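# Four arms lower a slung pipe into a trench

## Task

Use the slings to ease the pipe down into the trench until it lies along its full length on the trench floor. Any fast motion of the pipe while it is in contact with a bank or the trench counts as an immediate failure, e.g. dropping it from a height or letting it roll in.

## Robot and tools

Robots: four identical i2rt Big YAM arms named arm1, arm2, arm3 and arm4. Each has six revolute joints, a two-finger gripper and a wrist camera. Two fixed room cameras, cam_high and cam_low, also watch the scene. Nothing stops the arms from pushing hard, so they must not press on one another. A gripper closing on another arm's fingers, or any hard collision between arms, can end the scene. Objects touching arms do not count as arm-to-arm contact. Keep the pipe and everything else inside the work area and off the floor. Loose objects may get an occasional brief nudge.

Frames: every pose uses one scene frame. Its origin is on the floor, +z is up, and lengths are in metres. Each arm's foot (base_link) faces along its own +x axis. The feet are at: arm1 x=-1.010 y=-0.478 z=+0.809 quat_wxyz=(+0.767, -0.008, -0.002, +0.641); arm2 x=-0.307 y=+0.516 z=+0.819 quat_wxyz=(+0.685, -0.007, -0.006, -0.728); arm3 x=+0.612 y=-0.542 z=+0.812 quat_wxyz=(+0.646, +0.002, -0.005, +0.763); arm4 x=+1.210 y=+0.500 z=+0.782 quat_wxyz=(+0.730, +0.001, -0.002, -0.683). The hand point sits midway between the finger pads, roughly 1 cm in from the tips. The fingers point along the hand's +z axis and open and close along its y axis. Reach is about 1.0 m from the joint1 axis.

Joints (absolute radians, with the tolerance for done): joint1_rad -2.879 to 2.879 ±0.045 (base yaw, positive is counter-clockwise seen from above, 0 points along the foot's +x); joint2_rad 0 to 3.141 ±0.14 (shoulder, 0 is the upper arm pointing back, positive raises it and then brings it forward); joint3_rad 0 to 3.019 ±0.09 (elbow, 0 is fully folded, positive opens it); joint4_rad -1.692 to 1.57 ±0.055 (hand pitch, positive tilts the fingers up); joint5_rad -1.57 to 1.57 ±0.03 (sideways swing, positive is to the arm's right); joint6_rad -2.094 to 2.094 ±0.035 (roll, positive is clockwise seen from behind the hand); gripper_m 0 to 0.093 ±0.003 (gap between fingertips in metres, about 50 to 64 N per pad).

Tool move: every argument is optional. There is one object per robot (arm1..arm4), plus cameras. A robot's object can contain "joints", "target" with an optional "speed", or both. "joints" maps joint names to absolute goal values. "target" is a single list of seven numbers [x, y, z, qw, qx, qy, qz]. It is an absolute hand pose in the scene frame, in metres, written the same way the "hand" result line prints it. The hand travels to it in a straight line, starting from its current hand_target. When "target" is given, "joints" may hold only gripper_m. "speed" is the top hand speed in m/s, from 0.002 to 0.5, default 0.25. Turning is capped at twice that value in rad/s. "speed" on its own is refused. A robot you leave out keeps its previous command. All motions in one call start together. All hand paths in one call finish together, paced by the slowest. Each path lasts 0.5 to 10 s and stops where it is at 10 s. Paths do not avoid obstacles or other arms. Hands lag, drift, can overshoot speed near full stretch, and often end 1 cm or more from the target. cameras lists which images to return: omitted, null or ["all"] gives all of them, [] gives none. An unknown key or camera name makes the call invalid. An out-of-range value gets it refused. After a refusal, or a stop that blocks a call, the remaining move/wait/finished_scene calls in that reply are skipped.

Tool wait: seconds from 0 to 10. It commands nothing new and returns the state and images. zoom_image: camera plus region [x0, y0, x1, y1] in image pixels, at most 504x504, taken from that camera's latest image. read_manual returns only the licence texts. finished_scene(scene) ends the current scene for good, and the pipe must remain in place without help.

Results: the move line gives each commanded robot as done or its worst status. joint_status and hand_status report how each motion ended. off_target means the joint stopped short and may still be pushing. time_out means the arm could not finish, each joint keeps a nearby target (within 0.375, 0.375, 0.113, 0.225, 0.075, 0.3 rad) and keeps pushing; on_its_own lists those joints and "held at" shows a target, not a reading. To relieve the push, send each joint its reported position. not_followed, "joint command not followed" or "pose unreachable" mean a self- or arm-collision check blocked the targets, although that check can react too late. Robots listed under "as last shown" were not commanded. Joint velocities are in rad/s (gripper in m/s), and "within noise" means the arm is still. Joint torques are in N m and include gravity. Readings 3 and 4 wrap at ±28. hand_target is the hand pose at the current joint goals, and under load the hand may sit below it.

Gripper: while gripping something hard, the reading can be up to 0.005 m narrower than the object, or 0.002 m wider. When closed on nothing it reads 0.000 to 0.003. To grip firmly, command about 0.005 m below the reading at first touch. To release, command a value well above the reading.

Heat: holding loads, stretching far or pushing against something heats the motors. A MOTOR HOT line appears at 85 °C. At 100 °C the arm goes limp and drops what it holds for 30 to 60 s (OVER-TEMPERATURE FAULT, keys then read limit_stop_at_motor_heat; resend them). The scene keeps running while you think.

Approach: find the pipe, its slings and the trench with cam_high and cam_low. Grip the slings with several arms, lift evenly, carry the pipe over the trench, and lower it level and slowly (low speed) until it sits on the bed. Only then let go. Avoid drops, rolling, hard pushes and arm contact.

Each tool is called as name(argument=value, ...), one argument or row to a line, values as JSON.

## Session

move(
)

Scene clock: 0.00 s.
Joint torques (N m): no reading
Heat: arm1: hottest joint2_rad 29 °C; arm2: hottest gripper 29 °C; arm3: hottest joint2_rad 29 °C; arm4: hottest joint5_rad 29 °C.
Joint velocities: within noise
arm1.joint_positions: joint1_rad=+0.463 joint2_rad=+0.644 joint3_rad=+1.433 joint4_rad=-1.528 joint5_rad=-0.151 joint6_rad=+0.131 gripper_m=+0.09396
arm1.joint_status: not commanded
arm1.hand: x=-1.1007 y=-0.2799 z=+1.3245 quat_wxyz=(-0.162, +0.716, -0.571, -0.367) (m; scene frame)
arm1.hand_target: x=-1.1003 y=-0.2818 z=+1.3343 quat_wxyz=(-0.169, +0.713, -0.567, -0.376) (m; scene frame)
arm1.hand_status: not commanded
arm2.joint_positions: joint1_rad=+0.344 joint2_rad=+0.519 joint3_rad=+1.379 joint4_rad=-1.320 joint5_rad=+0.063 joint6_rad=+0.187 gripper_m=+0.09396
arm2.joint_status: not commanded
arm2.hand: x=-0.2620 y=+0.3341 z=+1.3801 quat_wxyz=(-0.439, -0.579, -0.615, +0.304) (m; scene frame)
arm2.hand_target: x=-0.2629 y=+0.3373 z=+1.3911 quat_wxyz=(-0.449, -0.575, -0.610, +0.310) (m; scene frame)
arm2.hand_status: not commanded
arm3.joint_positions: joint1_rad=-0.192 joint2_rad=+0.525 joint3_rad=+1.406 joint4_rad=-1.298 joint5_rad=-0.073 joint6_rad=+0.119 gripper_m=+0.09396
arm3.joint_status: not commanded
arm3.hand: x=+0.6033 y=-0.3522 z=+1.3879 quat_wxyz=(-0.348, +0.562, -0.618, -0.425) (m; scene frame)
arm3.hand_target: x=+0.6032 y=-0.3558 z=+1.3978 quat_wxyz=(-0.355, +0.558, -0.613, -0.433) (m; scene frame)
arm3.hand_status: not commanded
arm4.joint_positions: joint1_rad=-0.380 joint2_rad=+0.466 joint3_rad=+1.426 joint4_rad=-1.395 joint5_rad=+0.164 joint6_rad=+0.191 gripper_m=+0.09396
arm4.joint_status: not commanded
arm4.hand: x=+1.1323 y=+0.3633 z=+1.3533 quat_wxyz=(-0.305, -0.747, -0.388, +0.446) (m; scene frame)
arm4.hand_target: x=+1.1330 y=+0.3657 z=+1.3639 quat_wxyz=(-0.312, -0.741, -0.383, +0.454) (m; scene frame)
arm4.hand_status: not commanded
pictures: arm1_cam_wrist, arm2_cam_wrist, arm3_cam_wrist, arm4_cam_wrist, cam_high, cam_low

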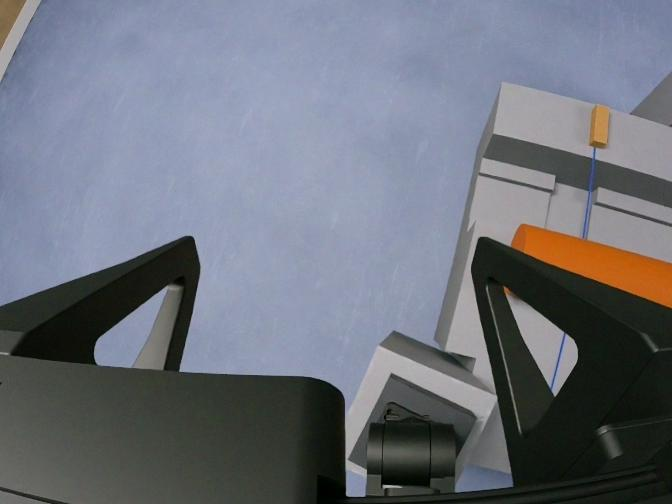

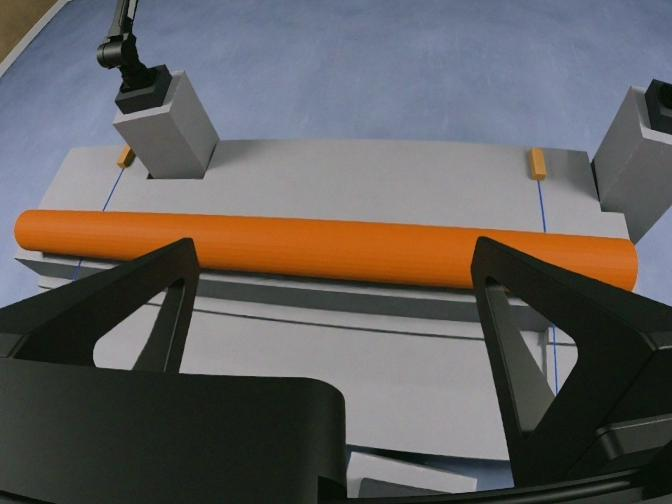

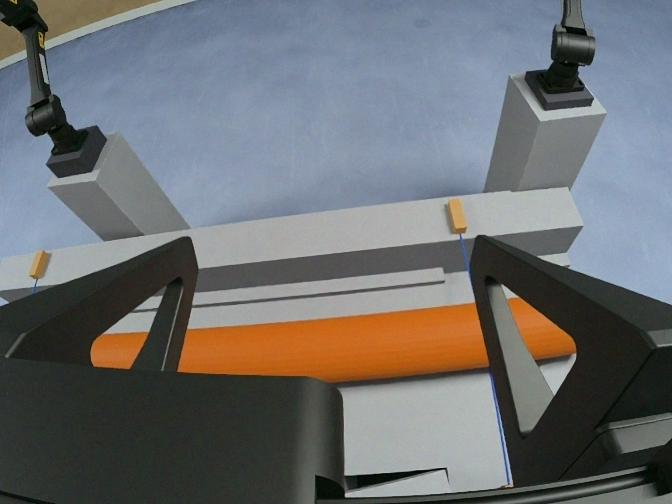

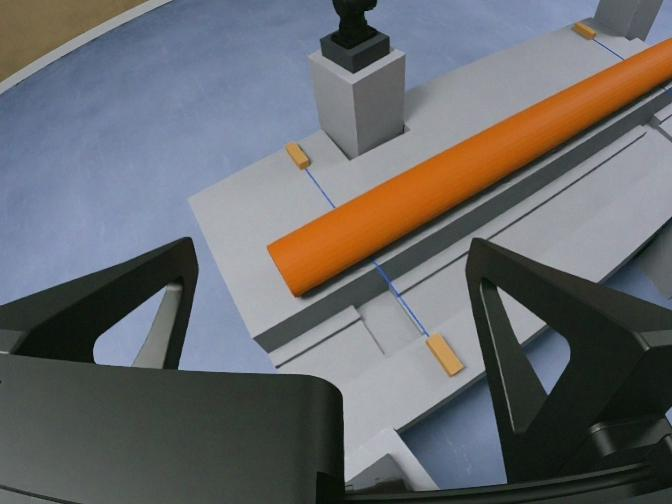

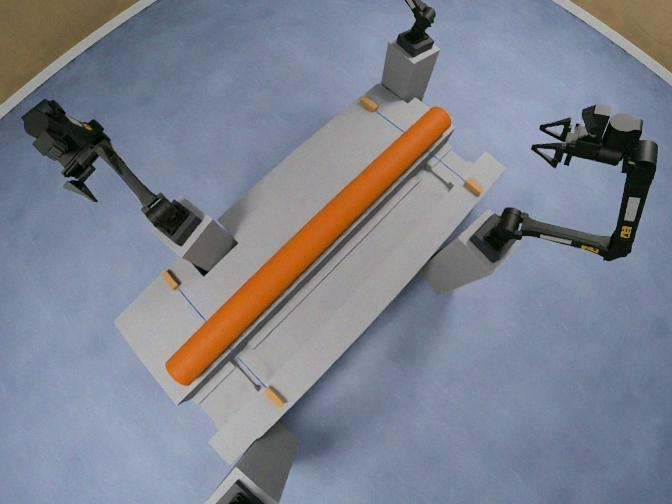

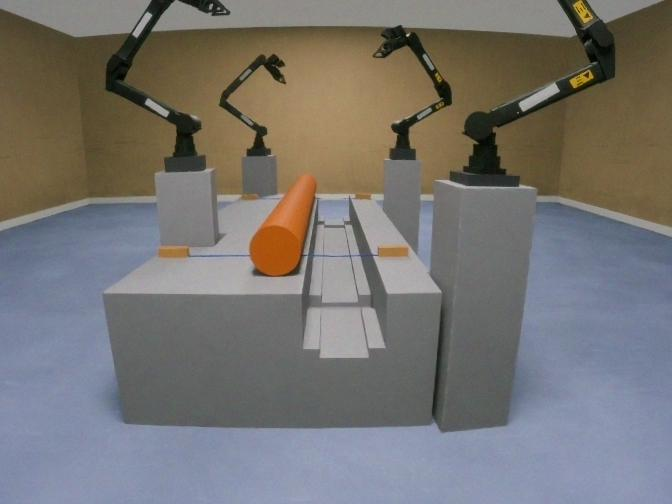

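zoom_image(
  camera="cam_low",
  region=[100, 150, 450, 430],
)

zoom_image(
  camera="cam_high",
  region=[110, 80, 520, 480],
)

zoom_image(
  camera="arm4_cam_wrist",
  region=[180, 120, 500, 440],
)

zoom_image(
  camera="arm1_cam_wrist",
  region=[440, 70, 672, 400],
)

Scaled by 1.440.

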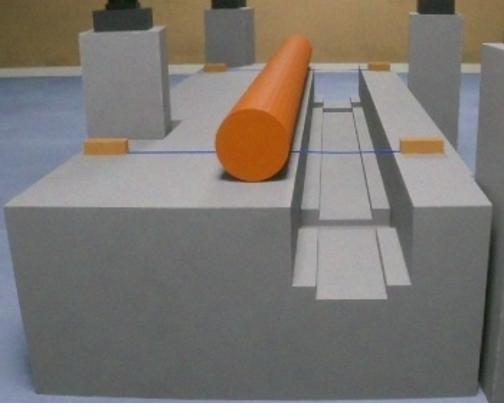

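Scaled by 1.229.

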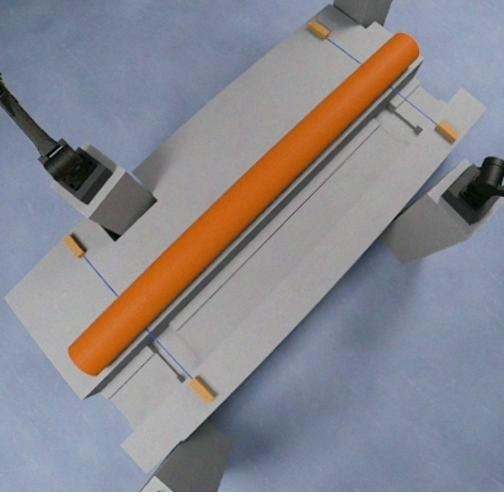

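Scaled by 1.575 from the camera's 672x504 image, which has a finer 960x720 frame.

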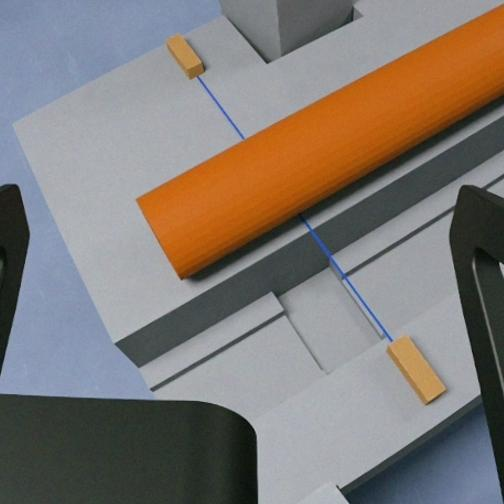

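Scaled by 1.527 from the camera's 672x504 image, which has a finer 960x720 frame.

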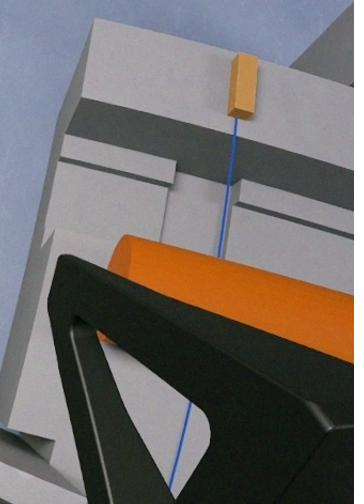

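move(
  arm1={"joints": {"joint1_rad": -1.803, "joint5_rad": 0, "joint6_rad": -1.981}},
  arm2={"joints": {"joint1_rad": -1.066, "joint5_rad": 0, "joint6_rad": -1.127}},
  arm3={"joints": {"joint1_rad": -1.945, "joint5_rad": 0, "joint6_rad": -1.778}},
  arm4={"joints": {"joint1_rad": -1.173, "joint5_rad": 0, "joint6_rad": -1.107}},
  cameras=["cam_high"],
)

move(
  arm1={"joints": {"joint2_rad": 1.749, "joint3_rad": 0.579, "joint4_rad": -0.401}},
  arm2={"joints": {"joint2_rad": 2.005, "joint3_rad": 1.030, "joint4_rad": -0.595}},
  arm3={"joints": {"joint2_rad": 1.759, "joint3_rad": 0.579, "joint4_rad": -0.391}},
  arm4={"joints": {"joint2_rad": 1.749, "joint3_rad": 0.733, "joint4_rad": -0.555}},
)

Scene clock: 91.37 s.
Joint torques (N m): arm1=[-0.32 1.9 9.01 1.83 -0.1 -0.03] | arm2=[-1.79 5.13 10.24 1.37 -0.14 0.14] | arm3=[0.67 4.25 7.73 1.73 -0.12 0.03] | arm4=[-0.15 7.12 7.46 1.96 -0.01 0.09]
Heat: arm1: hottest joint3_rad 34 °C; arm2: hottest joint3_rad 37 °C; arm3: hottest joint3_rad 30 °C; arm4: hottest joint3_rad 32 °C.
move: arm1 done; arm2 done; arm3 done; arm4 done
Joint velocities: within noise
arm1.joint_positions: joint1_rad=-1.797 joint2_rad=+0.644 joint3_rad=+1.433 joint4_rad=-1.528 joint5_rad=+0.001 joint6_rad=-1.972 gripper_m=+0.09397
arm1.joint_status: all done
arm1.hand: x=-0.8241 y=-0.5569 z=+1.3296 quat_wxyz=(-0.152, +0.644, -0.645, +0.382) (m; scene frame)
arm1.hand_target: x=-0.8265 y=-0.5570 z=+1.3394 quat_wxyz=(-0.153, +0.642, -0.641, +0.393) (m; scene frame)
arm1.hand_status: not commanded
arm2.joint_positions: joint1_rad=-1.054 joint2_rad=+0.519 joint3_rad=+1.379 joint4_rad=-1.320 joint5_rad=+0.001 joint6_rad=-1.120 gripper_m=+0.09397
arm2.joint_status: all done
arm2.hand: x=-0.4826 y=+0.4397 z=+1.3786 quat_wxyz=(+0.168, -0.601, -0.598, +0.504) (m; scene frame)
arm2.hand_target: x=-0.4806 y=+0.4433 z=+1.3895 quat_wxyz=(+0.176, -0.597, -0.591, +0.513) (m; scene frame)
arm2.hand_status: not commanded
arm3.joint_positions: joint1_rad=-1.940 joint2_rad=+0.525 joint3_rad=+1.406 joint4_rad=-1.298 joint5_rad=-0.002 joint6_rad=-1.771 gripper_m=+0.09397
arm3.joint_status: all done
arm3.hand: x=+0.8021 y=-0.5880 z=+1.3860 quat_wxyz=(-0.305, +0.590, -0.595, +0.453) (m; scene frame)
arm3.hand_target: x=+0.7985 y=-0.5885 z=+1.3959 quat_wxyz=(-0.307, +0.585, -0.590, +0.463) (m; scene frame)
arm3.hand_status: not commanded
arm4.joint_positions: joint1_rad=-1.167 joint2_rad=+0.466 joint3_rad=+1.426 joint4_rad=-1.395 joint5_rad=+0.002 joint6_rad=-1.094 gripper_m=+0.09397
arm4.joint_status: all done
arm4.hand: x=+1.0674 y=+0.4310 z=+1.3518 quat_wxyz=(+0.164, -0.600, -0.594, +0.511) (m; scene frame)
arm4.hand_target: x=+1.0693 y=+0.4327 z=+1.3625 quat_wxyz=(+0.171, -0.593, -0.591, +0.520) (m; scene frame)
arm4.hand_status: not commanded
pictures: cam_high

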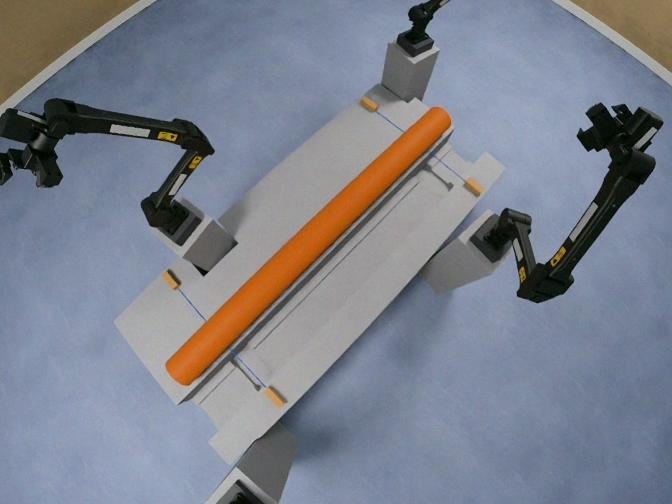

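Scene clock: 93.23 s.
Joint torques (N m): arm1=[0.21 -9.93 4.04 0.92 -0.09 -0.08] | arm2=[-1.55 -17.61 6.05 0.01 -0.21 0.07] | arm3=[0.79 -12.04 3.75 0.35 -0.16 -0.06] | arm4=[-0.15 -11.99 4.82 0.59 -0.06 0.01]
Heat: arm1: hottest joint3_rad 34 °C; arm2: hottest joint3_rad 37 °C; arm3: hottest joint3_rad 30 °C; arm4: hottest joint3_rad 32 °C.
move: arm1 done; arm2 done; arm3 done; arm4 done
Joint velocities: within noise
arm1.joint_positions: joint1_rad=-1.797 joint2_rad=+1.734 joint3_rad=+0.575 joint4_rad=-0.413 joint5_rad=+0.001 joint6_rad=-1.973 gripper_m=+0.09397
arm1.joint_status: all done
arm1.hand: x=-0.7309 y=-0.5988 z=+0.7109 quat_wxyz=(-0.001, +0.706, -0.708, +0.007) (m; scene frame)
arm1.hand_target: x=-0.7295 y=-0.6011 z=+0.7075 quat_wxyz=(-0.002, +0.707, -0.707, +0.008) (m; scene frame)
arm1.hand_status: not commanded
arm2.joint_positions: joint1_rad=-1.054 joint2_rad=+2.014 joint3_rad=+1.027 joint4_rad=-0.608 joint5_rad=+0.001 joint6_rad=-1.121 gripper_m=+0.09397
arm2.joint_status: all done
arm2.hand: x=-0.7119 y=+0.3164 z=+0.7025 quat_wxyz=(-0.009, -0.705, -0.709, -0.005) (m; scene frame)
arm2.hand_target: x=-0.7204 y=+0.3183 z=+0.7069 quat_wxyz=(-0.005, -0.707, -0.707, +0.007) (m; scene frame)
arm2.hand_status: not commanded
arm3.joint_positions: joint1_rad=-1.940 joint2_rad=+1.754 joint3_rad=+0.569 joint4_rad=-0.401 joint5_rad=-0.002 joint6_rad=-1.772 gripper_m=+0.09397
arm3.joint_status: all done
arm3.hand: x=+0.9036 y=-0.6018 z=+0.7029 quat_wxyz=(-0.001, +0.706, -0.708, -0.009) (m; scene frame)
arm3.hand_target: x=+0.9106 y=-0.6050 z=+0.7031 quat_wxyz=(-0.005, +0.706, -0.708, -0.002) (m; scene frame)
arm3.hand_status: not commanded
arm4.joint_positions: joint1_rad=-1.167 joint2_rad=+1.757 joint3_rad=+0.724 joint4_rad=-0.568 joint5_rad=+0.002 joint6_rad=-1.095 gripper_m=+0.09397
arm4.joint_status: all done
arm4.hand: x=+0.9005 y=+0.3431 z=+0.6974 quat_wxyz=(-0.006, -0.709, -0.705, -0.015) (m; scene frame)
arm4.hand_target: x=+0.8907 y=+0.3403 z=+0.7015 quat_wxyz=(-0.003, -0.707, -0.707, -0.001) (m; scene frame)
arm4.hand_status: not commanded
pictures: arm1_cam_wrist, arm2_cam_wrist, arm3_cam_wrist, arm4_cam_wrist, cam_high, cam_low

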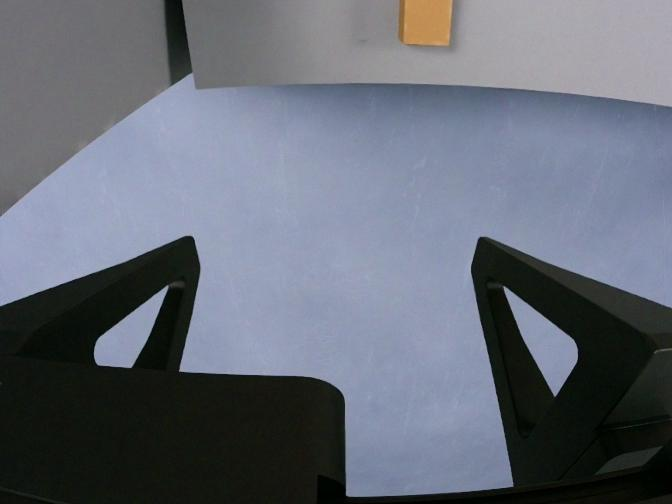

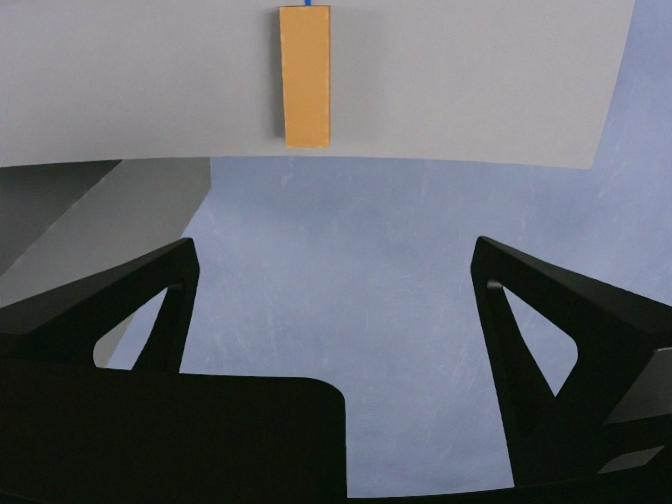

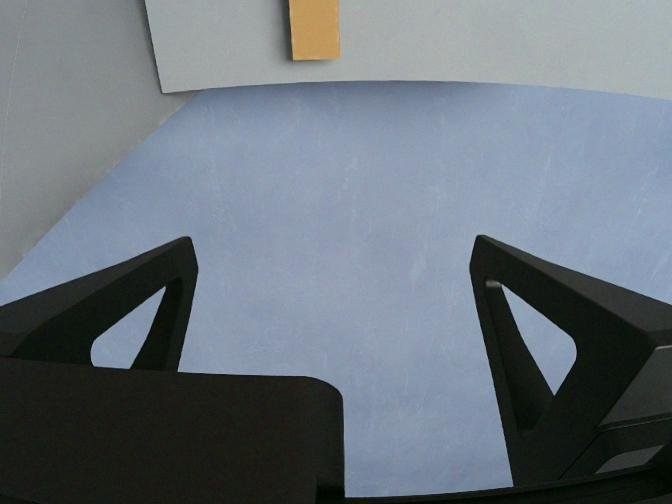

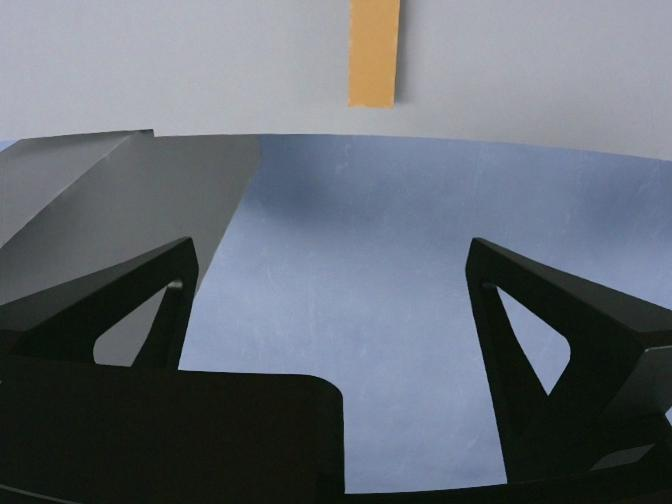

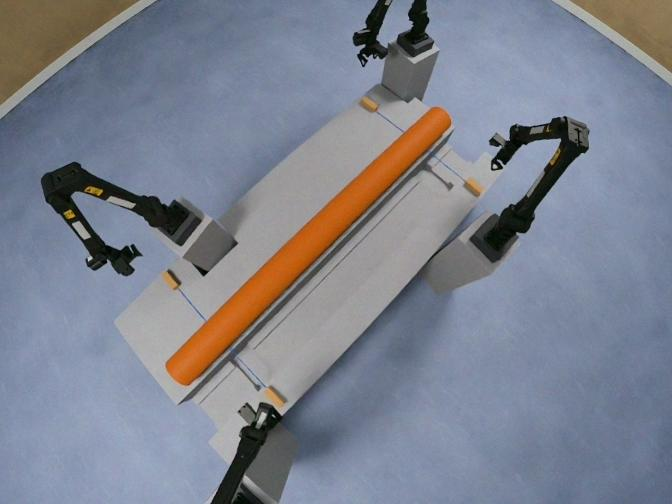

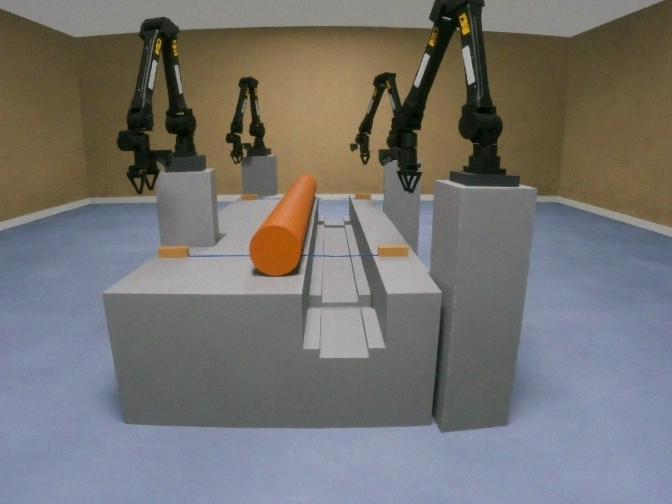

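move(
  arm1={"target": [-0.65, -0.49, 0.57, 0, 0.7071, -0.7071, 0]},
  arm2={"target": [-0.69, 0.297, 0.57, 0, 0.7071, 0.7071, 0]},
  arm3={"target": [0.888, -0.508, 0.57, 0, 0.7071, -0.7071, 0]},
  arm4={"target": [0.868, 0.286, 0.57, 0, 0.7071, 0.7071, 0]},
  cameras=["arm1_cam_wrist", "arm2_cam_wrist", "arm3_cam_wrist", "arm4_cam_wrist"],
)

Scene clock: 113.17 s.
Joint torques (N m): arm1=[-0.91 -13.8 1.73 0.83 -0.14 0.07] | arm2=[0.26 -18.08 4.79 -0.02 -0.09 0.23] | arm3=[1.08 -14.8 -0.31 0.42 -0.1 0.1] | arm4=[0.85 -15.44 3.43 0.55 0.1 0.31]
Heat: arm1: hottest joint3_rad 33 °C; arm2: hottest joint3_rad 34 °C; arm3: hottest joint2_rad 29 °C; arm4: hottest joint3_rad 32 °C.
move: arm1 done; arm2 off_target; arm3 done; arm4 off_target
Joint velocities: within noise
arm1.joint_positions: joint1_rad=-1.419 joint2_rad=+2.239 joint3_rad=+0.800 joint4_rad=-0.148 joint5_rad=-0.008 joint6_rad=-1.610 gripper_m=+0.09397
arm1.joint_status: not commanded
arm1.hand: x=-0.6509 y=-0.4888 z=+0.5750 quat_wxyz=(+0.001, +0.712, -0.703, +0.000) (m; scene frame)
arm1.hand_target: x=-0.6500 y=-0.4901 z=+0.5701 quat_wxyz=(+0.000, +0.707, -0.707, +0.000) (m; scene frame)
arm1.hand_status: done (0.005 m and 0.7 deg from the pose sent, 0.195 m and 0.8 deg at the start)
arm2.joint_positions: joint1_rad=-1.002 joint2_rad=+2.336 joint3_rad=+1.030 joint4_rad=-0.313 joint5_rad=+0.012 joint6_rad=-1.060 gripper_m=+0.09397
arm2.joint_status: not commanded
arm2.hand: x=-0.6769 y=+0.3093 z=+0.5660 quat_wxyz=(-0.006, -0.708, -0.706, -0.018) (m; scene frame)
arm2.hand_target: x=-0.6898 y=+0.2970 z=+0.5704 quat_wxyz=(+0.000, -0.707, -0.707, +0.000) (m; scene frame)
arm2.hand_status: off_target (0.018 m and 2.2 deg from the pose sent, 0.136 m and 1.2 deg at the start)
arm3.joint_positions: joint1_rad=-1.610 joint2_rad=+2.247 joint3_rad=+0.586 joint4_rad=+0.073 joint5_rad=+0.006 joint6_rad=-1.455 gripper_m=+0.09397
arm3.joint_status: not commanded
arm3.hand: x=+0.8836 y=-0.5073 z=+0.5701 quat_wxyz=(+0.004, +0.711, -0.704, -0.005) (m; scene frame)
arm3.hand_target: x=+0.8879 y=-0.5080 z=+0.5700 quat_wxyz=(+0.000, +0.707, -0.707, +0.000) (m; scene frame)
arm3.hand_status: done (0.004 m and 1.0 deg from the pose sent, 0.163 m and 1.1 deg at the start)
arm4.joint_positions: joint1_rad=-1.084 joint2_rad=+2.189 joint3_rad=+0.881 joint4_rad=-0.296 joint5_rad=+0.002 joint6_rad=-1.025 gripper_m=+0.09397
arm4.joint_status: not commanded
arm4.hand: x=+0.8804 y=+0.2964 z=+0.5661 quat_wxyz=(-0.005, -0.705, -0.709, -0.017) (m; scene frame)
arm4.hand_target: x=+0.8682 y=+0.2861 z=+0.5703 quat_wxyz=(+0.000, -0.707, -0.707, +0.000) (m; scene frame)
arm4.hand_status: off_target (0.017 m and 2.1 deg from the pose sent, 0.143 m and 1.9 deg at the start)
pictures: arm1_cam_wrist, arm2_cam_wrist, arm3_cam_wrist, arm4_cam_wrist

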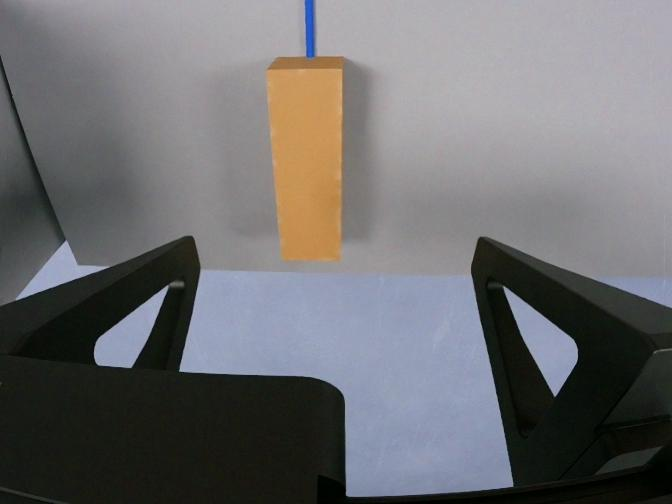

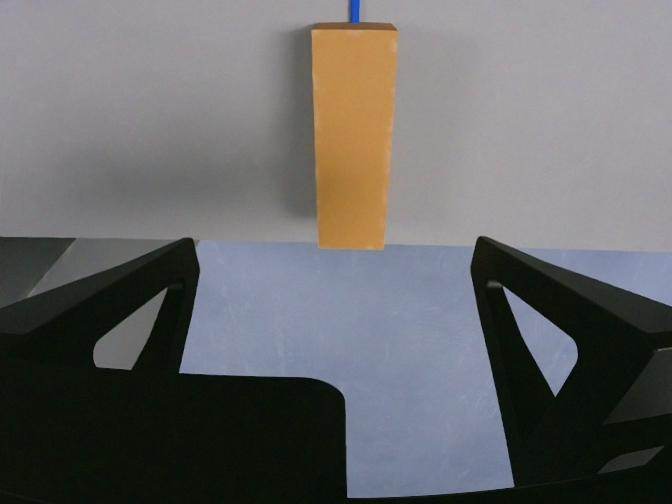

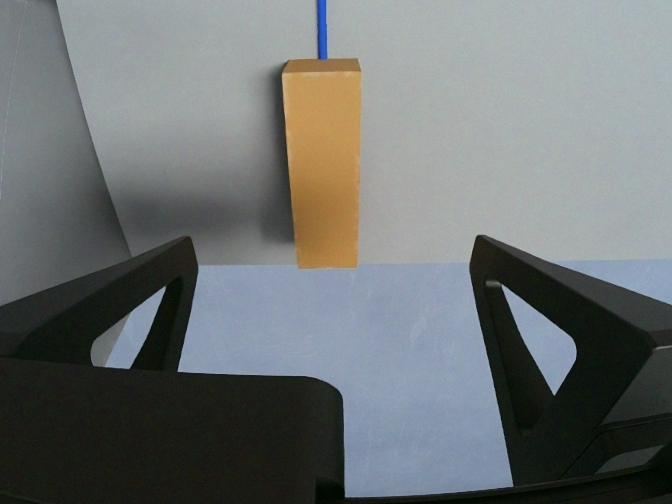

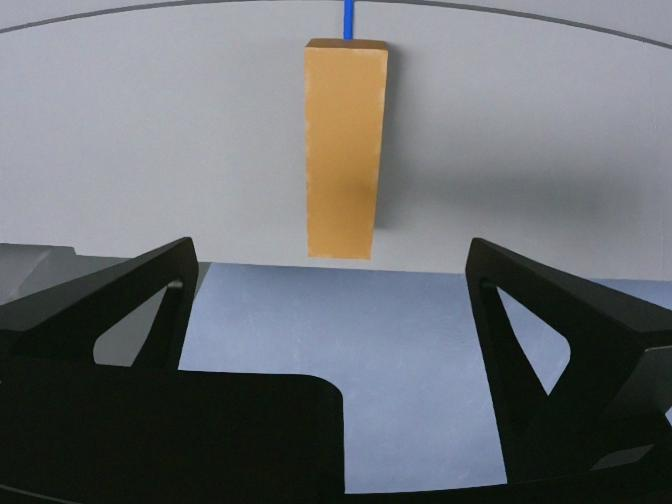

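move(
  arm1={"target": [-0.668, -0.478, 0.53, 0, 0.7071, -0.7071, 0], "speed": 0.1},
  arm2={"target": [-0.699, 0.273, 0.53, 0, 0.7071, 0.7071, 0], "speed": 0.1},
  arm3={"target": [0.877, -0.50, 0.53, 0, 0.7071, -0.7071, 0], "speed": 0.1},
  arm4={"target": [0.864, 0.269, 0.53, 0, 0.7071, 0.7071, 0], "speed": 0.1},
  cameras=["arm1_cam_wrist", "arm2_cam_wrist", "arm3_cam_wrist", "arm4_cam_wrist"],
)

Scene clock: 131.90 s.
Joint torques (N m): arm1=[0.62 -13.68 0.58 0.96 -0.11 0.1] | arm2=[0.26 -18.37 4.78 -0.06 -0.1 0.16] | arm3=[1.9 -14.51 -1.09 0.38 -0.12 0.09] | arm4=[0.91 -15.91 3.22 0.64 0.1 0.31]
Heat: arm1: hottest joint2_rad 31 °C; arm2: hottest joint3_rad 33 °C; arm3: hottest joint2_rad 30 °C; arm4: hottest joint3_rad 31 °C.
move: arm1 done; arm2 off_target; arm3 done; arm4 off_target
Joint velocities: within noise
arm1.joint_positions: joint1_rad=-1.394 joint2_rad=+2.355 joint3_rad=+0.800 joint4_rad=-0.027 joint5_rad=-0.008 joint6_rad=-1.576 gripper_m=+0.09397
arm1.joint_status: not commanded
arm1.hand: x=-0.6658 y=-0.4802 z=+0.5363 quat_wxyz=(-0.001, +0.708, -0.706, +0.001) (m; scene frame)
arm1.hand_target: x=-0.6680 y=-0.4780 z=+0.5302 quat_wxyz=(+0.000, +0.707, -0.707, +0.000) (m; scene frame)
arm1.hand_status: done (0.007 m and 0.3 deg from the pose sent, 0.049 m and 0.7 deg at the start)
arm2.joint_positions: joint1_rad=-0.968 joint2_rad=+2.447 joint3_rad=+1.135 joint4_rad=-0.297 joint5_rad=+0.012 joint6_rad=-1.026 gripper_m=+0.09397
arm2.joint_status: not commanded
arm2.hand: x=-0.6897 y=+0.2842 z=+0.5298 quat_wxyz=(-0.004, -0.708, -0.706, -0.013) (m; scene frame)
arm2.hand_target: x=-0.6989 y=+0.2729 z=+0.5304 quat_wxyz=(+0.000, -0.707, -0.707, +0.000) (m; scene frame)
arm2.hand_status: off_target (0.015 m and 1.6 deg from the pose sent, 0.056 m and 2.2 deg at the start)
arm3.joint_positions: joint1_rad=-1.587 joint2_rad=+2.392 joint3_rad=+0.618 joint4_rad=+0.192 joint5_rad=+0.007 joint6_rad=-1.422 gripper_m=+0.09397
arm3.joint_status: not commanded
arm3.hand: x=+0.8754 y=-0.5018 z=+0.5318 quat_wxyz=(+0.002, +0.707, -0.707, -0.003) (m; scene frame)
arm3.hand_target: x=+0.8769 y=-0.5000 z=+0.5300 quat_wxyz=(+0.000, +0.707, -0.707, +0.000) (m; scene frame)
arm3.hand_status: done (0.003 m and 0.4 deg from the pose sent, 0.041 m and 1.0 deg at the start)
arm4.joint_positions: joint1_rad=-1.056 joint2_rad=+2.306 joint3_rad=+0.952 joint4_rad=-0.248 joint5_rad=+0.002 joint6_rad=-0.996 gripper_m=+0.09397
arm4.joint_status: not commanded
arm4.hand: x=+0.8753 y=+0.2800 z=+0.5281 quat_wxyz=(-0.005, -0.705, -0.709, -0.016) (m; scene frame)
arm4.hand_target: x=+0.8641 y=+0.2690 z=+0.5304 quat_wxyz=(+0.000, -0.707, -0.707, +0.000) (m; scene frame)
arm4.hand_status: off_target (0.016 m and 2.0 deg from the pose sent, 0.048 m and 2.1 deg at the start)
pictures: arm1_cam_wrist, arm2_cam_wrist, arm3_cam_wrist, arm4_cam_wrist

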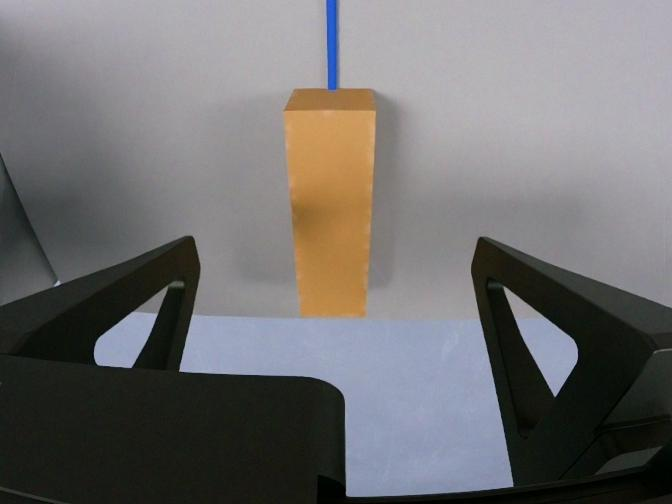

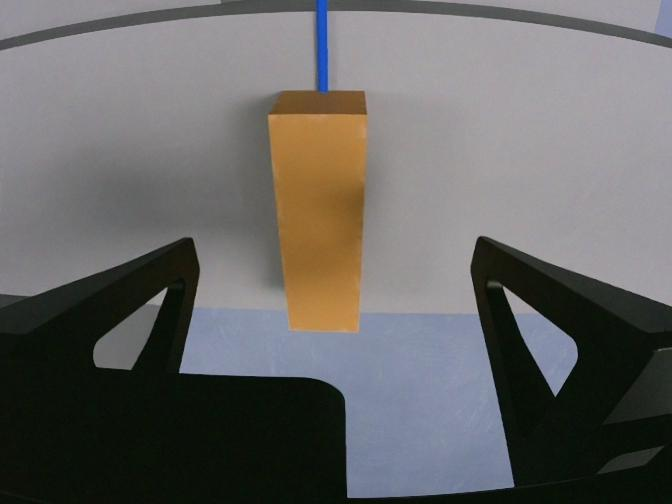

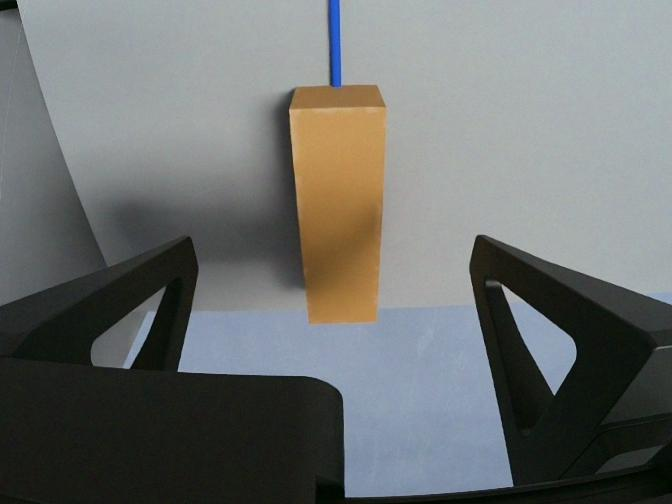

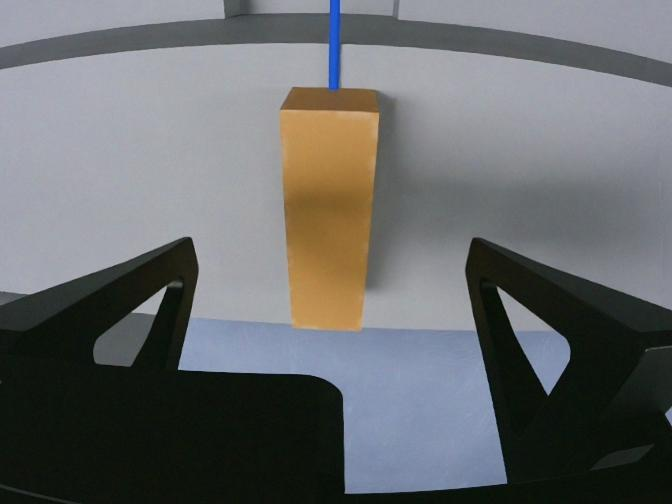

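move(
  arm1={"target": [-0.668, -0.478, 0.483, 0, 0.7071, -0.7071, 0], "speed": 0.08},
  arm2={"target": [-0.702, 0.273, 0.488, 0, 0.7071, 0.7071, 0], "speed": 0.08},
  arm3={"target": [0.878, -0.50, 0.486, 0, 0.7071, -0.7071, 0], "speed": 0.08},
  arm4={"target": [0.864, 0.269, 0.488, 0, 0.7071, 0.7071, 0], "speed": 0.08},
)

Scene clock: 139.30 s.
Joint torques (N m): arm1=[0.97 -14.04 -0.01 0.91 -0.14 0.08] | arm2=[-0.09 -18.67 4.3 0.06 -0.09 0.15] | arm3=[1.73 -14.74 -1.66 0.46 -0.11 0.07] | arm4=[0.91 -16.21 2.55 0.66 0.1 0.29]
Heat: arm1: hottest joint2_rad 31 °C; arm2: hottest joint3_rad 33 °C; arm3: hottest joint2_rad 31 °C; arm4: hottest joint3_rad 31 °C.
move: arm1 done; arm2 off_target; arm3 done; arm4 off_target
Joint velocities: within noise
arm1.joint_positions: joint1_rad=-1.394 joint2_rad=+2.497 joint3_rad=+0.869 joint4_rad=+0.047 joint5_rad=-0.008 joint6_rad=-1.574 gripper_m=+0.09397
arm1.joint_status: not commanded
arm1.hand: x=-0.6648 y=-0.4806 z=+0.4902 quat_wxyz=(-0.001, +0.708, -0.707, +0.002) (m; scene frame)
arm1.hand_target: x=-0.6682 y=-0.4780 z=+0.4832 quat_wxyz=(+0.000, +0.707, -0.707, +0.000) (m; scene frame)
arm1.hand_status: done (0.008 m and 0.2 deg from the pose sent, 0.053 m and 0.2 deg at the start)
arm2.joint_positions: joint1_rad=-0.968 joint2_rad=+2.555 joint3_rad=+1.201 joint4_rad=-0.255 joint5_rad=+0.012 joint6_rad=-1.025 gripper_m=+0.09397
arm2.joint_status: not commanded
arm2.hand: x=-0.6927 y=+0.2817 z=+0.4891 quat_wxyz=(-0.004, -0.708, -0.706, -0.013) (m; scene frame)
arm2.hand_target: x=-0.7019 y=+0.2730 z=+0.4884 quat_wxyz=(+0.000, -0.707, -0.707, +0.000) (m; scene frame)
arm2.hand_status: off_target (0.013 m and 1.6 deg from the pose sent, 0.045 m and 1.6 deg at the start)
arm3.joint_positions: joint1_rad=-1.587 joint2_rad=+2.537 joint3_rad=+0.697 joint4_rad=+0.263 joint5_rad=+0.007 joint6_rad=-1.421 gripper_m=+0.09397
arm3.joint_status: not commanded
arm3.hand: x=+0.8790 y=-0.5008 z=+0.4889 quat_wxyz=(+0.000, +0.707, -0.707, -0.002) (m; scene frame)
arm3.hand_target: x=+0.8780 y=-0.5000 z=+0.4860 quat_wxyz=(+0.000, +0.707, -0.707, +0.000) (m; scene frame)
arm3.hand_status: done (0.003 m and 0.2 deg from the pose sent, 0.046 m and 0.4 deg at the start)
arm4.joint_positions: joint1_rad=-1.056 joint2_rad=+2.420 joint3_rad=+1.004 joint4_rad=-0.182 joint5_rad=+0.002 joint6_rad=-0.995 gripper_m=+0.09397
arm4.joint_status: not commanded
arm4.hand: x=+0.8738 y=+0.2788 z=+0.4874 quat_wxyz=(-0.004, -0.705, -0.709, -0.015) (m; scene frame)
arm4.hand_target: x=+0.8640 y=+0.2690 z=+0.4884 quat_wxyz=(+0.000, -0.707, -0.707, +0.000) (m; scene frame)
arm4.hand_status: off_target (0.014 m and 1.8 deg from the pose sent, 0.043 m and 2.0 deg at the start)
pictures: arm1_cam_wrist, arm2_cam_wrist, arm3_cam_wrist, arm4_cam_wrist, cam_high, cam_low

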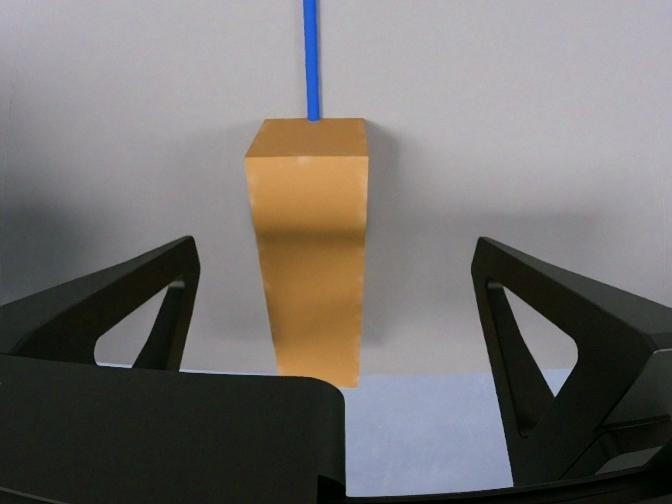

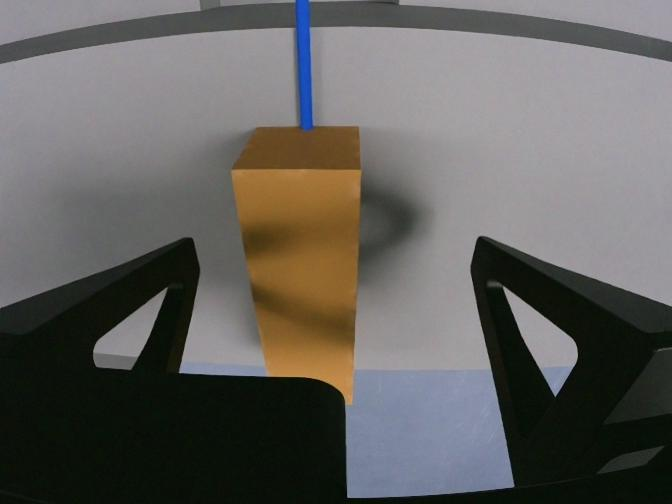

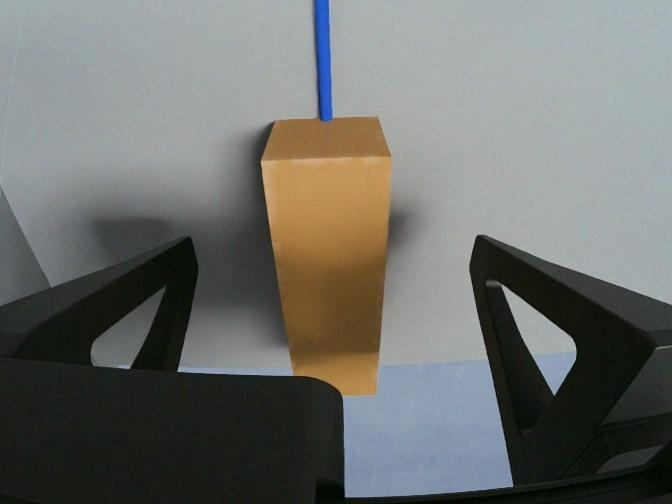

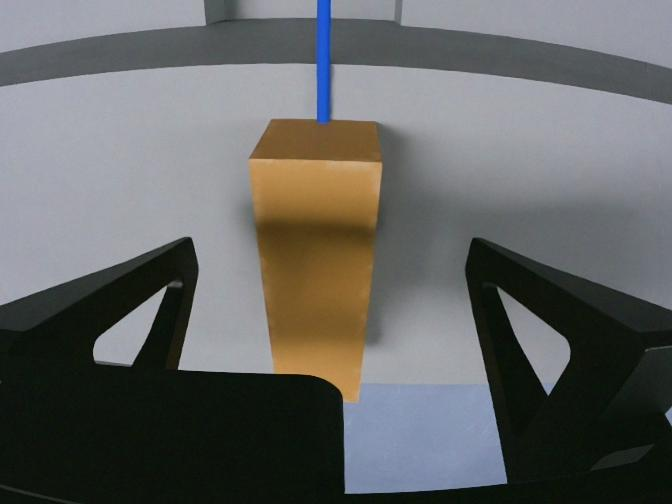

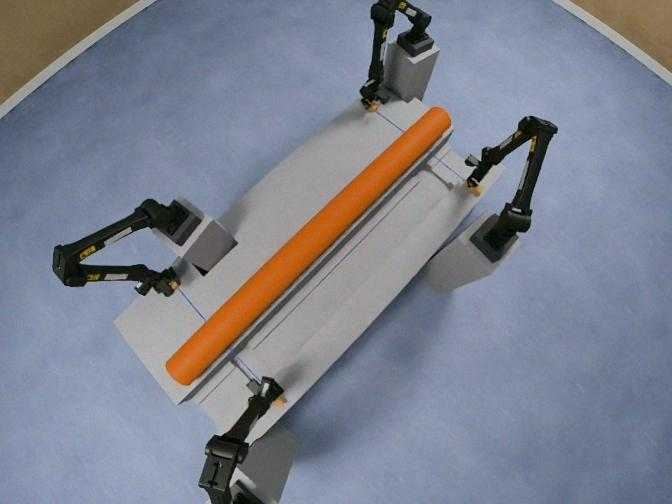

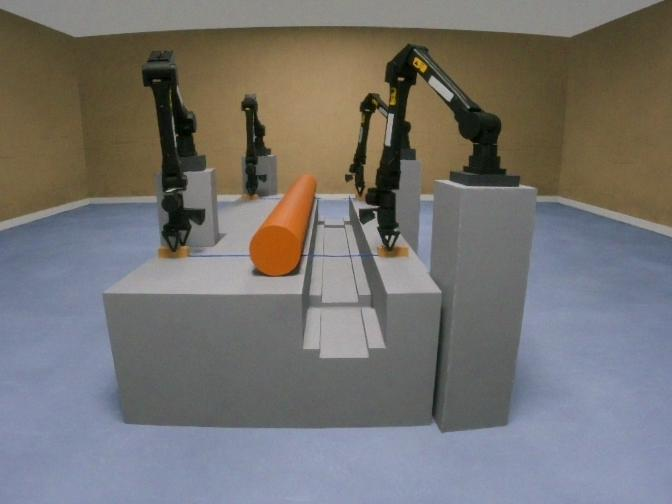

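move(
  arm1={"joints": {"gripper_m": 0.022}},
  arm2={"joints": {"gripper_m": 0.022}},
  arm3={"joints": {"gripper_m": 0.022}},
  arm4={"joints": {"gripper_m": 0.022}},
  cameras=["arm1_cam_wrist", "arm2_cam_wrist", "arm3_cam_wrist", "arm4_cam_wrist"],
)

Scene clock: 143.00 s.
Joint torques (N m): arm1=[0.62 -13.86 0.17 1.13 -0.11 0.06] | arm2=[-0.09 -18.67 4.23 -0.01 -0.08 0.15] | arm3=[1.55 -14.86 -1.68 0.39 -0.11 0.07] | arm4=[0.85 -16.15 2.55 0.64 0.11 0.3]
Heat: arm1: hottest joint2_rad 31 °C; arm2: hottest joint3_rad 32 °C; arm3: hottest joint2_rad 31 °C; arm4: hottest joint3_rad 31 °C.
move: arm1 off_target; arm2 off_target; arm3 off_target; arm4 off_target
Joint velocities: within noise
arm1.joint_positions: joint1_rad=-1.394 joint2_rad=+2.497 joint3_rad=+0.869 joint4_rad=+0.047 joint5_rad=-0.008 joint6_rad=-1.573 gripper_m=+0.03126
arm1.joint_status: gripper_m off_target (ended at +0.03129, target +0.02200)
arm1.hand: x=-0.6648 y=-0.4806 z=+0.4902 quat_wxyz=(-0.001, +0.707, -0.707, +0.002) (m; scene frame)
arm1.hand_target: x=-0.6682 y=-0.4780 z=+0.4832 quat_wxyz=(+0.000, +0.707, -0.707, +0.000) (m; scene frame)
arm1.hand_status: not commanded
arm2.joint_positions: joint1_rad=-0.968 joint2_rad=+2.555 joint3_rad=+1.202 joint4_rad=-0.253 joint5_rad=+0.012 joint6_rad=-1.025 gripper_m=+0.03376
arm2.joint_status: gripper_m off_target (ended at +0.03379, target +0.02200)
arm2.hand: x=-0.6933 y=+0.2813 z=+0.4891 quat_wxyz=(-0.004, -0.709, -0.706, -0.012) (m; scene frame)
arm2.hand_target: x=-0.7019 y=+0.2729 z=+0.4884 quat_wxyz=(+0.000, -0.707, -0.707, +0.000) (m; scene frame)
arm2.hand_status: not commanded
arm3.joint_positions: joint1_rad=-1.587 joint2_rad=+2.537 joint3_rad=+0.697 joint4_rad=+0.264 joint5_rad=+0.007 joint6_rad=-1.421 gripper_m=+0.03329
arm3.joint_status: gripper_m off_target (ended at +0.03331, target +0.02200)
arm3.hand: x=+0.8794 y=-0.5008 z=+0.4889 quat_wxyz=(-0.001, +0.707, -0.707, -0.001) (m; scene frame)
arm3.hand_target: x=+0.8780 y=-0.5000 z=+0.4860 quat_wxyz=(+0.000, +0.707, -0.707, +0.000) (m; scene frame)
arm3.hand_status: not commanded
arm4.joint_positions: joint1_rad=-1.056 joint2_rad=+2.420 joint3_rad=+1.004 joint4_rad=-0.182 joint5_rad=+0.002 joint6_rad=-0.995 gripper_m=+0.03390
arm4.joint_status: gripper_m off_target (ended at +0.03393, target +0.02200)
arm4.hand: x=+0.8738 y=+0.2785 z=+0.4874 quat_wxyz=(-0.005, -0.705, -0.709, -0.014) (m; scene frame)
arm4.hand_target: x=+0.8641 y=+0.2690 z=+0.4884 quat_wxyz=(+0.000, -0.707, -0.707, +0.000) (m; scene frame)
arm4.hand_status: not commanded
pictures: arm1_cam_wrist, arm2_cam_wrist, arm3_cam_wrist, arm4_cam_wrist

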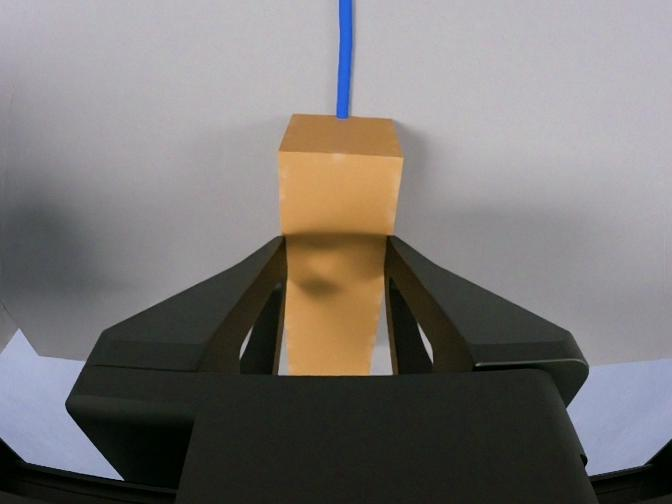

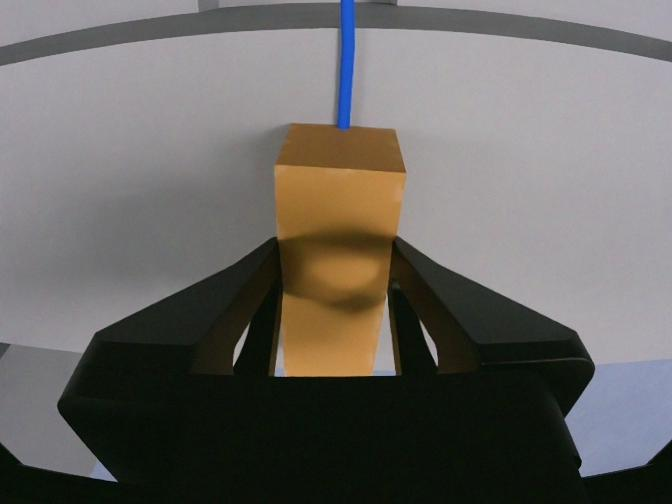

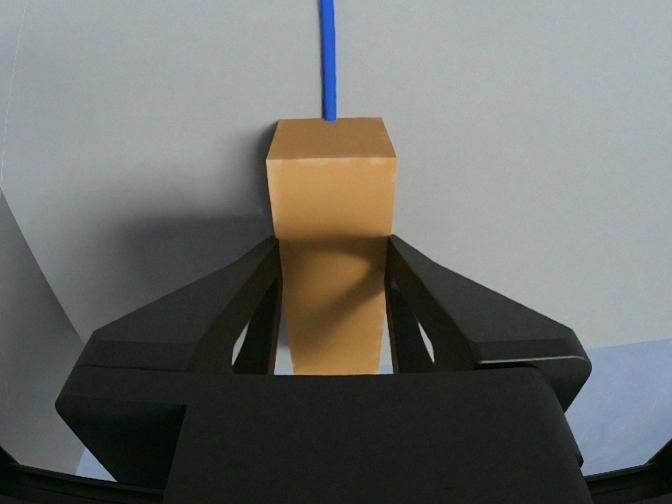

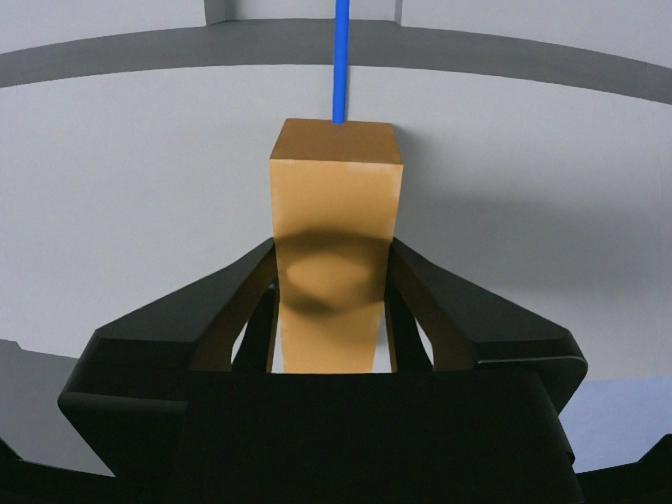

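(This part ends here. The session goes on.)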